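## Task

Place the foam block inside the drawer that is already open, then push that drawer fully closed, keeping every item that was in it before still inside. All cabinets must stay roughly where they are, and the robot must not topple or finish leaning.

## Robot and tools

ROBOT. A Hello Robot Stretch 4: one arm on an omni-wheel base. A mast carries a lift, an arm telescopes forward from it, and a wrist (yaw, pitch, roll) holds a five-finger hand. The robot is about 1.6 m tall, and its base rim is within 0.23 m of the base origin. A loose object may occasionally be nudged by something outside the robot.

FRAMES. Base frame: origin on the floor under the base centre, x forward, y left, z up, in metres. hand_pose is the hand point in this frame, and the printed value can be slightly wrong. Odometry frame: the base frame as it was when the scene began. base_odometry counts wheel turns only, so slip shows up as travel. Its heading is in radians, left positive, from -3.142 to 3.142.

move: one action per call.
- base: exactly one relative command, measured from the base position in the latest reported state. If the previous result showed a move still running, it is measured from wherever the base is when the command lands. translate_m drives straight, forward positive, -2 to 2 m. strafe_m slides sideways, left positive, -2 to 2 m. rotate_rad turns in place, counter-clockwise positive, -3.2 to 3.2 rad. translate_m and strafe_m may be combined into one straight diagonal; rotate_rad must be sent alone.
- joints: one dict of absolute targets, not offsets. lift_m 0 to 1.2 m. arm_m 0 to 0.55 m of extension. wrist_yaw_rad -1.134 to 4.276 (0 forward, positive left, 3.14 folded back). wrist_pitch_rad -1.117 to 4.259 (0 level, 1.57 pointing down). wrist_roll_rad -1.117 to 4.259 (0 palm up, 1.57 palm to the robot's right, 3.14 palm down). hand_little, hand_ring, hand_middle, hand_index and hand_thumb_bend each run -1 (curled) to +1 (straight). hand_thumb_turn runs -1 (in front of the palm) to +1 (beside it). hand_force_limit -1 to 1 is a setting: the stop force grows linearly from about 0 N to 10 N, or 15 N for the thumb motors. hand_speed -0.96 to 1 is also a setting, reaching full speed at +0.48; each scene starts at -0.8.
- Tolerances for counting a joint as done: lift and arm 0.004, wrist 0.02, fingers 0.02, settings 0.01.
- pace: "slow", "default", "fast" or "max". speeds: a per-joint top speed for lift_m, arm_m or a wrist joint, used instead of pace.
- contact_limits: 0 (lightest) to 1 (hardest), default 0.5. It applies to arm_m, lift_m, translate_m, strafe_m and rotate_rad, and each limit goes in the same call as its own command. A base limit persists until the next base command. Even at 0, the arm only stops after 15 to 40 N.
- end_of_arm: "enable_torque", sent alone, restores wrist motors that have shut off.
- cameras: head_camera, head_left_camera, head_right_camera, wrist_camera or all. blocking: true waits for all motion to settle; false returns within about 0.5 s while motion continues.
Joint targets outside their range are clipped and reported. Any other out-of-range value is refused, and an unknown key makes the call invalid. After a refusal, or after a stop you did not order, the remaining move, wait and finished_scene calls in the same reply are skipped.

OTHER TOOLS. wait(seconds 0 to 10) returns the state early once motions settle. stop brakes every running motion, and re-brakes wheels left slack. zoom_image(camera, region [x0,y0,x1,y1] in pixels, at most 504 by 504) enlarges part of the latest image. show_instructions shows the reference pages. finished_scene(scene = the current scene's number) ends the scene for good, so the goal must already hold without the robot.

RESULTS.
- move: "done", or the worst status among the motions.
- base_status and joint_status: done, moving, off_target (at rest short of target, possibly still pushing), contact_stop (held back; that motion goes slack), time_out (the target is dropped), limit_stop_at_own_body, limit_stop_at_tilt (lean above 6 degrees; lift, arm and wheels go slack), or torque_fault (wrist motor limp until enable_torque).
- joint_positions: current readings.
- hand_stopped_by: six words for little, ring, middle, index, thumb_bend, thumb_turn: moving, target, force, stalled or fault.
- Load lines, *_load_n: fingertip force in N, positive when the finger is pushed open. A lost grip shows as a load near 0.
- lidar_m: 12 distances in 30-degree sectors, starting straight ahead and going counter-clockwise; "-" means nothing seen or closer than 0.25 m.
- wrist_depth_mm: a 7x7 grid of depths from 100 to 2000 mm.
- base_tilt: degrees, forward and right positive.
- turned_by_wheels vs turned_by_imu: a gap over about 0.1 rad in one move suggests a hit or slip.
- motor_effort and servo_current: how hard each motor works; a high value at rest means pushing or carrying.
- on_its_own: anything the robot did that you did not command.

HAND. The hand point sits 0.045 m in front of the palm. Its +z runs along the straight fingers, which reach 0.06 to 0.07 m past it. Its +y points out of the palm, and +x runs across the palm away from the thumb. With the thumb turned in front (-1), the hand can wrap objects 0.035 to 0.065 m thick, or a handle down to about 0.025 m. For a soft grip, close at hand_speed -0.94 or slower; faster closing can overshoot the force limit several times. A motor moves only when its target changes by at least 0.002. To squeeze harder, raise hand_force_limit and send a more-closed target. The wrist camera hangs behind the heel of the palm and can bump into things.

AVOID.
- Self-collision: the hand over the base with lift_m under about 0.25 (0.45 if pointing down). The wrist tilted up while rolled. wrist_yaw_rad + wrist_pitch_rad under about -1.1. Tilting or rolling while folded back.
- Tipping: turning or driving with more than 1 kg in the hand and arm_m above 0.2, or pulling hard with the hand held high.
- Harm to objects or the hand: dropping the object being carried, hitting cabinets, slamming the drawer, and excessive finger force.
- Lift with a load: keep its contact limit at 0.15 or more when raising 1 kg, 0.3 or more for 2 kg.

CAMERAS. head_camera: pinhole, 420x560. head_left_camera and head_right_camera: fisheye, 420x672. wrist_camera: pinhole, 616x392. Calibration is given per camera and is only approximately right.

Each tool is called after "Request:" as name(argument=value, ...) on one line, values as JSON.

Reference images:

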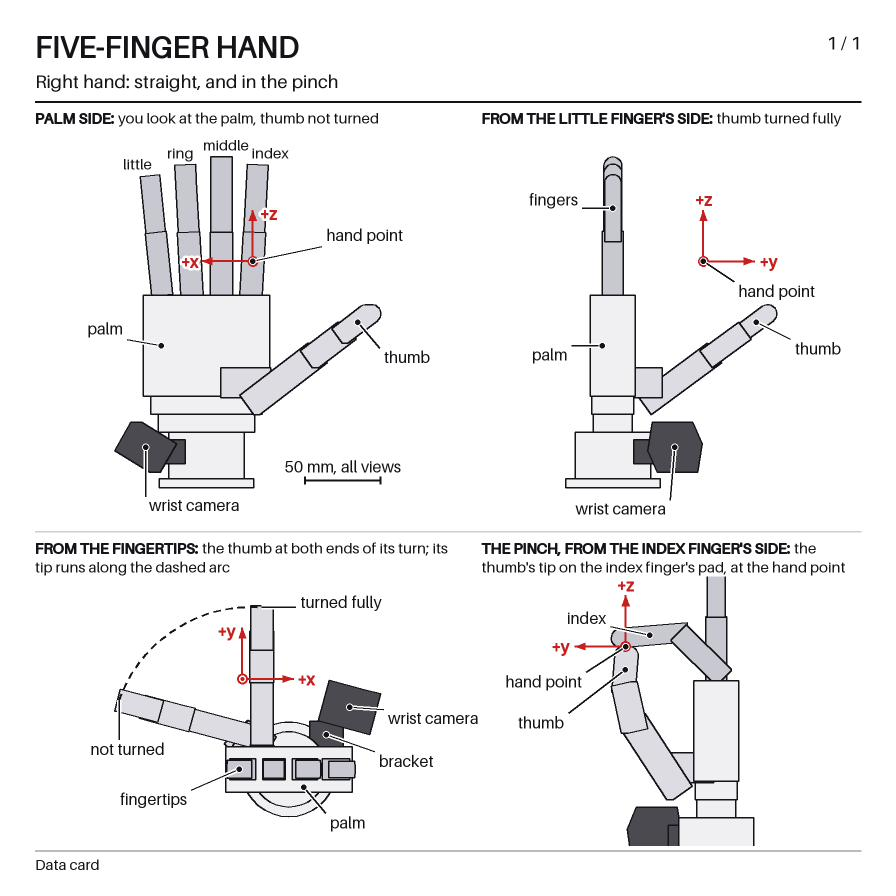

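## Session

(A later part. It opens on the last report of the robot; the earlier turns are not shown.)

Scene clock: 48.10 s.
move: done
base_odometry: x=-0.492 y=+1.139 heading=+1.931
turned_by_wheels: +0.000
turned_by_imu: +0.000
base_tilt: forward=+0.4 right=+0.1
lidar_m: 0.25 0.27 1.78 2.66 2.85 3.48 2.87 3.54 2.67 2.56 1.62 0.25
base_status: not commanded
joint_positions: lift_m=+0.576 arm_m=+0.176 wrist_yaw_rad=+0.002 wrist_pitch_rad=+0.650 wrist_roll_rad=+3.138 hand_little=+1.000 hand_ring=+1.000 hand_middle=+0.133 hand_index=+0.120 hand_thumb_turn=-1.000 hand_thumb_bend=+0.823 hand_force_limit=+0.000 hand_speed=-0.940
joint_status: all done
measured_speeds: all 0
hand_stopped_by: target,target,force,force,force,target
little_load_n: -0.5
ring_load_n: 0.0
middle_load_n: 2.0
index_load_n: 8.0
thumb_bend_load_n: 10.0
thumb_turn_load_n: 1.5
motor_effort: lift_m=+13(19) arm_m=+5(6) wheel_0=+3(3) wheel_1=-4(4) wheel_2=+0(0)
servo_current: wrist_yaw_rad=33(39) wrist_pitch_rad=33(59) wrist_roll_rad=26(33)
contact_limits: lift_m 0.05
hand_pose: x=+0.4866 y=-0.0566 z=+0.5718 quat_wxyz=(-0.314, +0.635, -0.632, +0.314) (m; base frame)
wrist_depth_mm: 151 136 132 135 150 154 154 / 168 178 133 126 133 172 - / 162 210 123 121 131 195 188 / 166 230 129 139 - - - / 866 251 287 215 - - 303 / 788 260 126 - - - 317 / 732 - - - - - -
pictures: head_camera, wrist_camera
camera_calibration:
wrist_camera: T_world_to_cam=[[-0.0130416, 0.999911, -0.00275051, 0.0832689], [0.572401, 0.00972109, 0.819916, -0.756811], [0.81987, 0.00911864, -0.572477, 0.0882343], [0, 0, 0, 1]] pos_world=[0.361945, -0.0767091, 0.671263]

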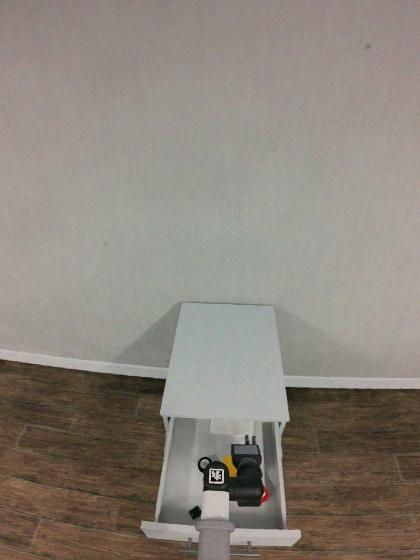

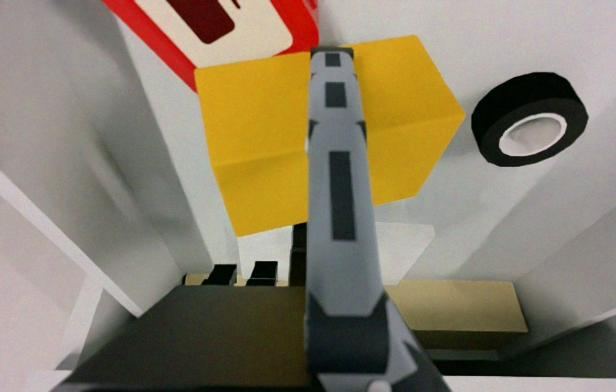

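Request:
move(joints={"hand_speed": -0.7, "hand_thumb_bend": 1.0, "hand_index": 0.4, "hand_middle": 0.4}, cameras=["wrist_camera"])

Scene clock: 49.13 s.
move: done
base_odometry: x=-0.492 y=+1.139 heading=+1.931
turned_by_wheels: +0.000
turned_by_imu: +0.000
base_tilt: forward=+0.5 right=+0.2
lidar_m: 0.25 0.25 1.76 2.66 2.82 3.45 2.89 3.52 2.68 2.58 1.65 0.25
base_status: not commanded
joint_positions: lift_m=+0.575 arm_m=+0.176 wrist_yaw_rad=+0.002 wrist_pitch_rad=+0.650 wrist_roll_rad=+3.138 hand_little=+1.000 hand_ring=+1.000 hand_middle=+0.400 hand_index=+0.400 hand_thumb_turn=-1.000 hand_thumb_bend=+1.000 hand_force_limit=+0.000 hand_speed=-0.700
joint_status: all done
measured_speeds: all 0
hand_stopped_by: target,target,target,target,target,target
little_load_n: 0.0
ring_load_n: 0.0
middle_load_n: 0.0
index_load_n: 0.0
thumb_bend_load_n: 0.0
thumb_turn_load_n: 0.0
motor_effort: lift_m=+17(18) arm_m=+5(5) wheel_0=+3(3) wheel_1=-4(4) wheel_2=+0(0)
servo_current: wrist_yaw_rad=26(33) wrist_pitch_rad=39(46) wrist_roll_rad=26(39)
contact_limits: lift_m 0.05
hand_pose: x=+0.4867 y=-0.0566 z=+0.5715 quat_wxyz=(-0.314, +0.635, -0.632, +0.315) (m; base frame)
wrist_depth_mm: 149 133 129 129 148 155 151 / 160 175 137 132 132 169 - / 168 206 129 127 127 191 189 / 169 229 134 142 - - - / 854 249 282 271 - - 304 / 809 264 125 - - - 315 / 741 - - - - - -
pictures: wrist_camera
camera_calibration:
wrist_camera: T_world_to_cam=[[-0.0129582, 0.999912, -0.00281184, 0.0832789], [0.572106, 0.0097204, 0.820122, -0.756515], [0.820077, 0.00901867, -0.572182, 0.0877246], [0, 0, 0, 1]] pos_world=[0.361945, -0.0767092, 0.670863]

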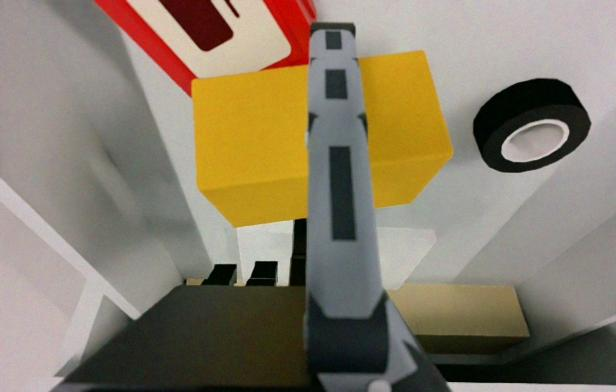

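Request:
move(joints={"lift_m": 0.61, "hand_index": 0.7, "hand_middle": 0.7, "hand_speed": -0.5}, pace="slow")

Request:
move(joints={"lift_m": 0.7}, cameras=["head_camera", "wrist_camera"])

Request:
zoom_image(camera="head_camera", region=[130, 370, 320, 560])

Scene clock: 50.40 s.
move: done
base_odometry: x=-0.492 y=+1.139 heading=+1.931
turned_by_wheels: +0.000
turned_by_imu: +0.000
base_tilt: forward=+0.4 right=+0.2
lidar_m: 0.25 0.26 1.76 2.66 2.81 3.45 2.88 3.52 2.70 2.55 1.64 0.27
base_status: not commanded
joint_positions: lift_m=+0.610 arm_m=+0.176 wrist_yaw_rad=+0.002 wrist_pitch_rad=+0.650 wrist_roll_rad=+3.138 hand_little=+1.000 hand_ring=+1.000 hand_middle=+0.700 hand_index=+0.700 hand_thumb_turn=-1.000 hand_thumb_bend=+1.000 hand_force_limit=+0.000 hand_speed=-0.500
joint_status: all done
measured_speeds: all 0
hand_stopped_by: target,target,target,target,target,target
little_load_n: 0.0
ring_load_n: 0.0
middle_load_n: 0.0
index_load_n: 0.0
thumb_bend_load_n: 0.0
thumb_turn_load_n: 0.0
motor_effort: lift_m=+23(26) arm_m=+5(5) wheel_0=+3(3) wheel_1=-4(4) wheel_2=+0(0)
servo_current: wrist_yaw_rad=33(33) wrist_pitch_rad=39(46) wrist_roll_rad=39(46)
hand_pose: x=+0.4867 y=-0.0566 z=+0.6060 quat_wxyz=(-0.314, +0.635, -0.632, +0.315) (m; base frame)
wrist_depth_mm: 158 189 157 156 157 187 187 / 159 211 151 145 147 211 208 / 187 227 163 167 - - - / 960 246 293 306 - - - / 878 289 - 336 - - 320 / 809 283 126 - - 379 334 / 732 - - - - - -
pictures: none

Scene clock: 51.77 s.
move: done
base_odometry: x=-0.492 y=+1.139 heading=+1.931
turned_by_wheels: +0.000
turned_by_imu: +0.000
base_tilt: forward=+0.5 right=+0.2
lidar_m: 0.25 0.28 1.76 2.67 2.83 3.45 2.87 3.54 2.65 2.53 1.62 0.25
base_status: not commanded
joint_positions: lift_m=+0.700 arm_m=+0.176 wrist_yaw_rad=+0.002 wrist_pitch_rad=+0.650 wrist_roll_rad=+3.138 hand_little=+1.000 hand_ring=+1.000 hand_middle=+0.700 hand_index=+0.700 hand_thumb_turn=-1.000 hand_thumb_bend=+1.000 hand_force_limit=+0.000 hand_speed=-0.500
joint_status: all done
measured_speeds: all 0
hand_stopped_by: target,target,target,target,target,target
little_load_n: 0.0
ring_load_n: 0.0
middle_load_n: -0.5
index_load_n: 0.0
thumb_bend_load_n: 0.0
thumb_turn_load_n: 0.0
motor_effort: lift_m=+23(26) arm_m=+5(5) wheel_0=+3(3) wheel_1=-4(4) wheel_2=+0(0)
servo_current: wrist_yaw_rad=26(39) wrist_pitch_rad=39(52) wrist_roll_rad=26(39)
hand_pose: x=+0.4867 y=-0.0566 z=+0.6960 quat_wxyz=(-0.314, +0.635, -0.632, +0.315) (m; base frame)
wrist_depth_mm: 831 240 - 207 - - - / 960 312 - 104 - - 310 / 1060 347 355 366 - - 324 / 960 353 - - - 418 355 / 878 866 - - - - - / 798 809 125 - - - 878 / 750 - - - - - 820
pictures: head_camera, wrist_camera
camera_calibration:
wrist_camera: T_world_to_cam=[[-0.0129582, 0.999912, -0.00281184, 0.0836293], [0.572106, 0.0097204, 0.820122, -0.858702], [0.820077, 0.00901867, -0.572182, 0.159018], [0, 0, 0, 1]] pos_world=[0.361945, -0.0767092, 0.795463]

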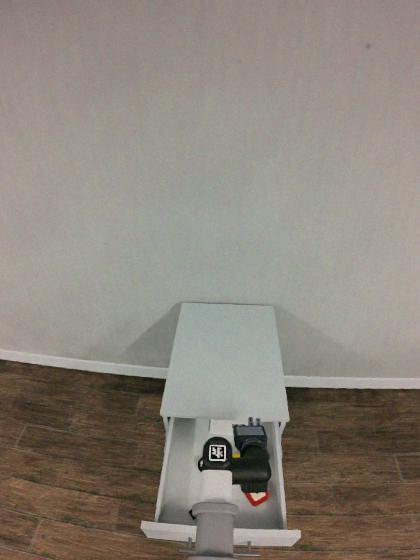

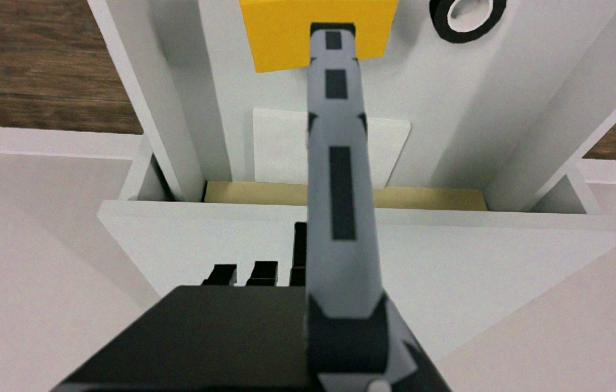

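Scaled by 2.653 from the camera's 420x560 image, which has a finer 1200x1600 frame.

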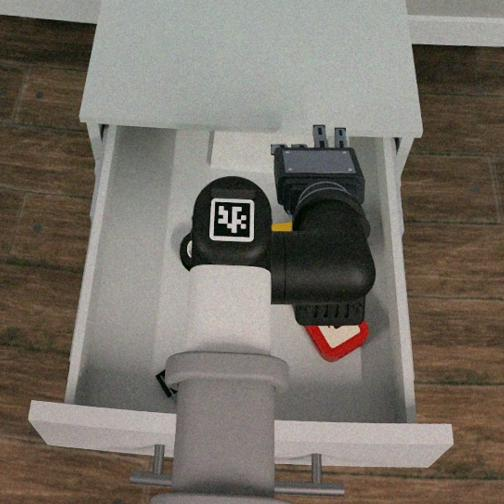

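Request:
move(base={"translate_m": -0.03, "strafe_m": 0.063}, joints={"lift_m": 0.85, "arm_m": 0.0, "wrist_pitch_rad": 1.57, "hand_speed": 0.3, "hand_index": 1, "hand_middle": 1, "hand_thumb_turn": 1})

Request:
move(joints={"lift_m": 0.547}, cameras=["head_camera", "head_right_camera"])

Request:
zoom_image(camera="head_camera", region=[130, 370, 320, 560])

Scene clock: 53.73 s.
move: done
base_odometry: x=-0.540 y=+1.089 heading=+1.932
turned_by_wheels: +0.001
turned_by_imu: +0.001
base_tilt: forward=+0.3 right=+0.2
lidar_m: 0.26 0.29 1.81 2.61 2.81 3.43 2.85 3.45 2.73 2.61 1.69 0.29
base_status: done
joint_positions: lift_m=+0.850 arm_m=+0.000 wrist_yaw_rad=+0.002 wrist_pitch_rad=+1.567 wrist_roll_rad=+3.138 hand_little=+1.000 hand_ring=+1.000 hand_middle=+1.000 hand_index=+1.000 hand_thumb_turn=+1.000 hand_thumb_bend=+1.000 hand_force_limit=+0.000 hand_speed=+0.300
joint_status: all done
measured_speeds: all 0
hand_stopped_by: target,target,target,target,target,target
little_load_n: 0.0
ring_load_n: 0.0
middle_load_n: 0.0
index_load_n: 0.0
thumb_bend_load_n: 0.0
thumb_turn_load_n: -0.5
motor_effort: lift_m=+23(26) arm_m=-6(10) wheel_0=-2(12) wheel_1=+7(12) wheel_2=+6(15)
servo_current: wrist_yaw_rad=26(33) wrist_pitch_rad=33(104) wrist_roll_rad=26(46)
hand_pose: x=+0.1117 y=-0.0570 z=+0.8063 quat_wxyz=(-0.001, +0.709, -0.705, +0.001) (m; base frame)
wrist_depth_mm: 960 946 960 741 931 946 960 / 960 946 960 750 750 960 960 / 960 960 960 750 750 960 946 / 960 976 976 759 759 960 976 / 991 960 976 960 976 976 - / 991 976 126 116 - - - / 1008 - - - - - -
pictures: none

Scene clock: 56.03 s.
move: done
base_odometry: x=-0.540 y=+1.089 heading=+1.932
turned_by_wheels: +0.000
turned_by_imu: +0.000
base_tilt: forward=+0.4 right=+0.1
lidar_m: 0.25 0.29 1.80 2.58 2.80 3.44 2.84 3.49 2.75 2.62 1.62 0.26
base_status: not commanded
joint_positions: lift_m=+0.547 arm_m=+0.000 wrist_yaw_rad=+0.002 wrist_pitch_rad=+1.567 wrist_roll_rad=+3.138 hand_little=+1.000 hand_ring=+1.000 hand_middle=+1.000 hand_index=+1.000 hand_thumb_turn=+1.000 hand_thumb_bend=+1.000 hand_force_limit=+0.000 hand_speed=+0.300
joint_status: all done
measured_speeds: all 0
hand_stopped_by: target,target,target,target,target,target
little_load_n: 0.0
ring_load_n: 0.0
middle_load_n: 0.0
index_load_n: 0.0
thumb_bend_load_n: 0.0
thumb_turn_load_n: 0.0
motor_effort: lift_m=+17(21) arm_m=-6(6) wheel_0=-2(3) wheel_1=+7(7) wheel_2=+6(6)
servo_current: wrist_yaw_rad=20(39) wrist_pitch_rad=33(46) wrist_roll_rad=26(52)
hand_pose: x=+0.1117 y=-0.0570 z=+0.5038 quat_wxyz=(-0.001, +0.709, -0.705, +0.001) (m; base frame)
wrist_depth_mm: 647 647 647 439 439 442 654 / 654 654 452 442 442 442 661 / 654 661 654 445 442 449 661 / 661 661 661 452 449 661 668 / 661 676 668 668 668 668 - / 668 676 126 116 - - - / 683 - - - - - -
pictures: head_camera, head_right_camera

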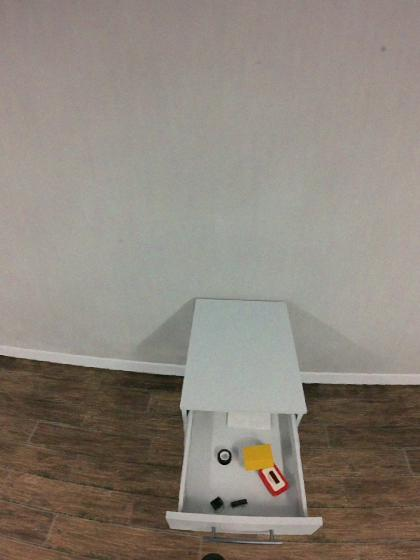

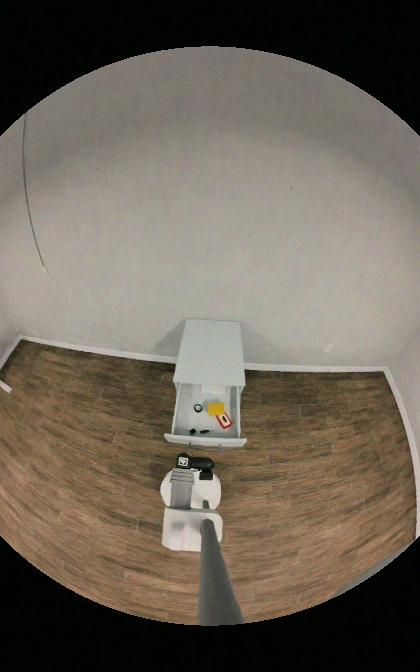

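Scaled by 2.653 from the camera's 420x560 image, which has a finer 1200x1600 frame.

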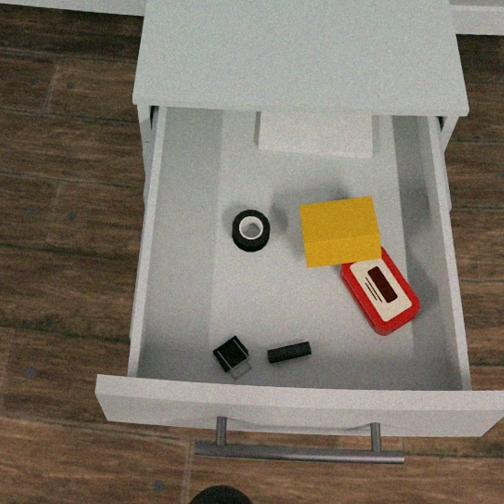

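Request:
move(joints={"arm_m": 0.42}, speeds={"arm_m": 0.15}, contact_limits={"arm_m": 0.3})

Request:
move(joints={"arm_m": 0.55}, speeds={"arm_m": 0.08}, contact_limits={"arm_m": 0.15}, cameras=["head_camera"])

Request:
zoom_image(camera="head_camera", region=[150, 350, 330, 530])

Scene clock: 59.73 s.
move: done
base_odometry: x=-0.540 y=+1.089 heading=+1.932
turned_by_wheels: -0.001
turned_by_imu: +0.000
base_tilt: forward=+0.4 right=+0.1
lidar_m: 0.57 1.29 1.80 2.59 2.80 3.39 2.84 3.50 2.73 2.62 1.67 0.62
base_status: not commanded
joint_positions: lift_m=+0.547 arm_m=+0.419 wrist_yaw_rad=-0.008 wrist_pitch_rad=+1.584 wrist_roll_rad=+3.139 hand_little=+1.000 hand_ring=+1.000 hand_middle=+1.000 hand_index=+1.000 hand_thumb_turn=+1.000 hand_thumb_bend=+1.000 hand_force_limit=+0.000 hand_speed=+0.300
joint_status: all done
measured_speeds: all 0
hand_stopped_by: target,target,target,target,target,target
little_load_n: 0.0
ring_load_n: 0.0
middle_load_n: 0.0
index_load_n: 0.0
thumb_bend_load_n: 0.0
thumb_turn_load_n: -0.5
motor_effort: lift_m=+18(18) arm_m=+8(21) wheel_0=+0(3) wheel_1=+7(7) wheel_2=-6(6)
servo_current: wrist_yaw_rad=46(52) wrist_pitch_rad=72(78) wrist_roll_rad=20(46)
contact_limits: arm_m 0.3
hand_pose: x=+0.5267 y=-0.0562 z=+0.5048 quat_wxyz=(+0.005, +0.705, -0.709, -0.005) (m; base frame)
wrist_depth_mm: 661 661 661 661 661 668 661 / 661 668 661 668 654 654 668 / 661 668 661 661 668 661 661 / 661 668 661 668 668 661 668 / 661 668 661 676 668 661 - / 668 296 125 116 - - - / 219 - - - - - -
pictures: none

Scene clock: 60.33 s.
move: contact_stop
base_odometry: x=-0.540 y=+1.089 heading=+1.932
turned_by_wheels: +0.000
turned_by_imu: +0.000
base_tilt: forward=+0.5 right=+0.2
lidar_m: 0.56 1.29 1.79 2.58 2.77 3.45 2.84 3.51 2.73 2.62 1.70 0.61
base_status: not commanded
joint_positions: lift_m=+0.547 arm_m=+0.421 wrist_yaw_rad=-0.009 wrist_pitch_rad=+1.582 wrist_roll_rad=+3.139 hand_little=+1.000 hand_ring=+1.000 hand_middle=+1.000 hand_index=+1.000 hand_thumb_turn=+1.000 hand_thumb_bend=+1.000 hand_force_limit=+0.000 hand_speed=+0.300
joint_status: arm_m contact_stop (moved +0.001 of +0.131)
measured_speeds: all 0
hand_stopped_by: target,target,target,target,target,target
little_load_n: 0.5
ring_load_n: 0.0
middle_load_n: 0.0
index_load_n: 0.0
thumb_bend_load_n: 0.0
thumb_turn_load_n: 0.0
on_its_own: arm_m is slack since a contact_stop (your +0.550 is given up)
motor_effort: lift_m=+18(18) arm_m=+0(17) wheel_0=+0(1) wheel_1=+6(7) wheel_2=-5(6)
servo_current: wrist_yaw_rad=39(52) wrist_pitch_rad=52(72) wrist_roll_rad=33(39)
contact_limits: arm_m 0.15
hand_pose: x=+0.5284 y=-0.0562 z=+0.5047 quat_wxyz=(+0.004, +0.705, -0.709, -0.004) (m; base frame)
wrist_depth_mm: 661 654 654 654 661 654 668 / 661 661 654 661 654 661 661 / 668 661 661 654 668 668 661 / 661 661 668 661 668 661 661 / 661 668 661 668 668 668 - / 661 296 126 116 - - - / 218 - - - - - -
pictures: head_camera

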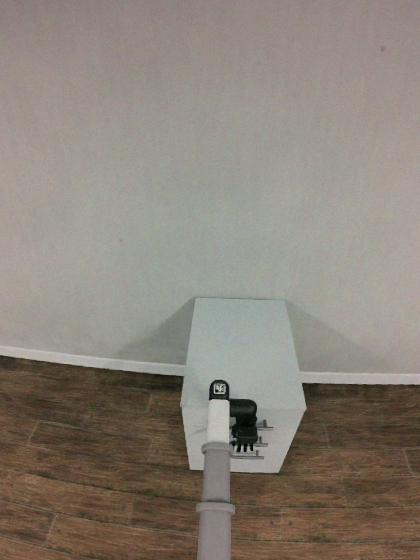

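Scaled by 2.800 from the camera's 420x560 image, which has a finer 1200x1600 frame.

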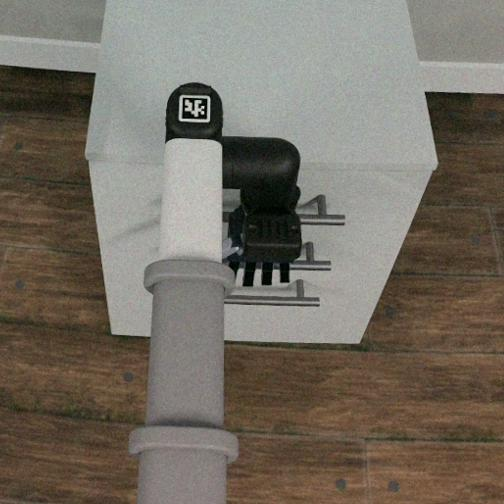

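Request:
move(joints={"arm_m": 0.2}, pace="fast", cameras=["head_camera"])

Request:
zoom_image(camera="head_camera", region=[165, 380, 325, 490])

Scene clock: 62.00 s.
move: done
base_odometry: x=-0.540 y=+1.089 heading=+1.932
turned_by_wheels: +0.000
turned_by_imu: +0.000
base_tilt: forward=+0.4 right=+0.2
lidar_m: 0.58 1.28 1.79 2.59 2.78 3.41 2.87 3.48 2.74 2.60 1.67 0.61
base_status: not commanded
joint_positions: lift_m=+0.547 arm_m=+0.200 wrist_yaw_rad=-0.002 wrist_pitch_rad=+1.572 wrist_roll_rad=+3.139 hand_little=+1.000 hand_ring=+1.000 hand_middle=+1.000 hand_index=+1.000 hand_thumb_turn=+1.000 hand_thumb_bend=+1.000 hand_force_limit=+0.000 hand_speed=+0.300
joint_status: all done
measured_speeds: all 0
hand_stopped_by: target,target,target,target,target,target
little_load_n: 0.0
ring_load_n: 0.0
middle_load_n: 0.0
index_load_n: 0.0
thumb_bend_load_n: 0.0
thumb_turn_load_n: 0.0
motor_effort: lift_m=+18(18) arm_m=-6(10) wheel_0=+0(0) wheel_1=+6(6) wheel_2=-5(5)
servo_current: wrist_yaw_rad=26(46) wrist_pitch_rad=26(59) wrist_roll_rad=39(46)
hand_pose: x=+0.3104 y=-0.0566 z=+0.5041 quat_wxyz=(+0.000, +0.707, -0.707, +0.000) (m; base frame)
wrist_depth_mm: 647 647 654 439 439 445 654 / 654 654 654 480 455 661 661 / 661 654 661 654 661 668 661 / 661 661 661 661 668 661 668 / 668 668 668 661 668 661 - / 676 661 126 116 - - - / 668 - - - - - -
pictures: head_camera

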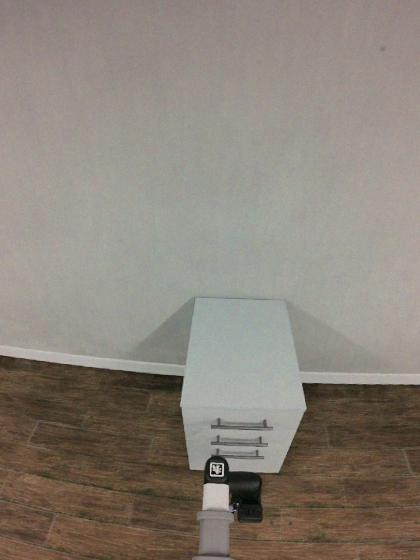

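Scaled by 3.150 from the camera's 420x560 image, which has a finer 1200x1600 frame.

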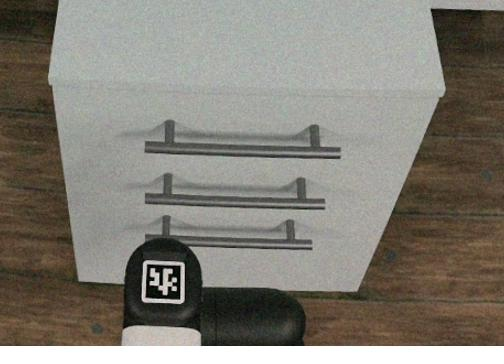

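Request:
finished_scene(scene=3)

The scene is finished: the task was done.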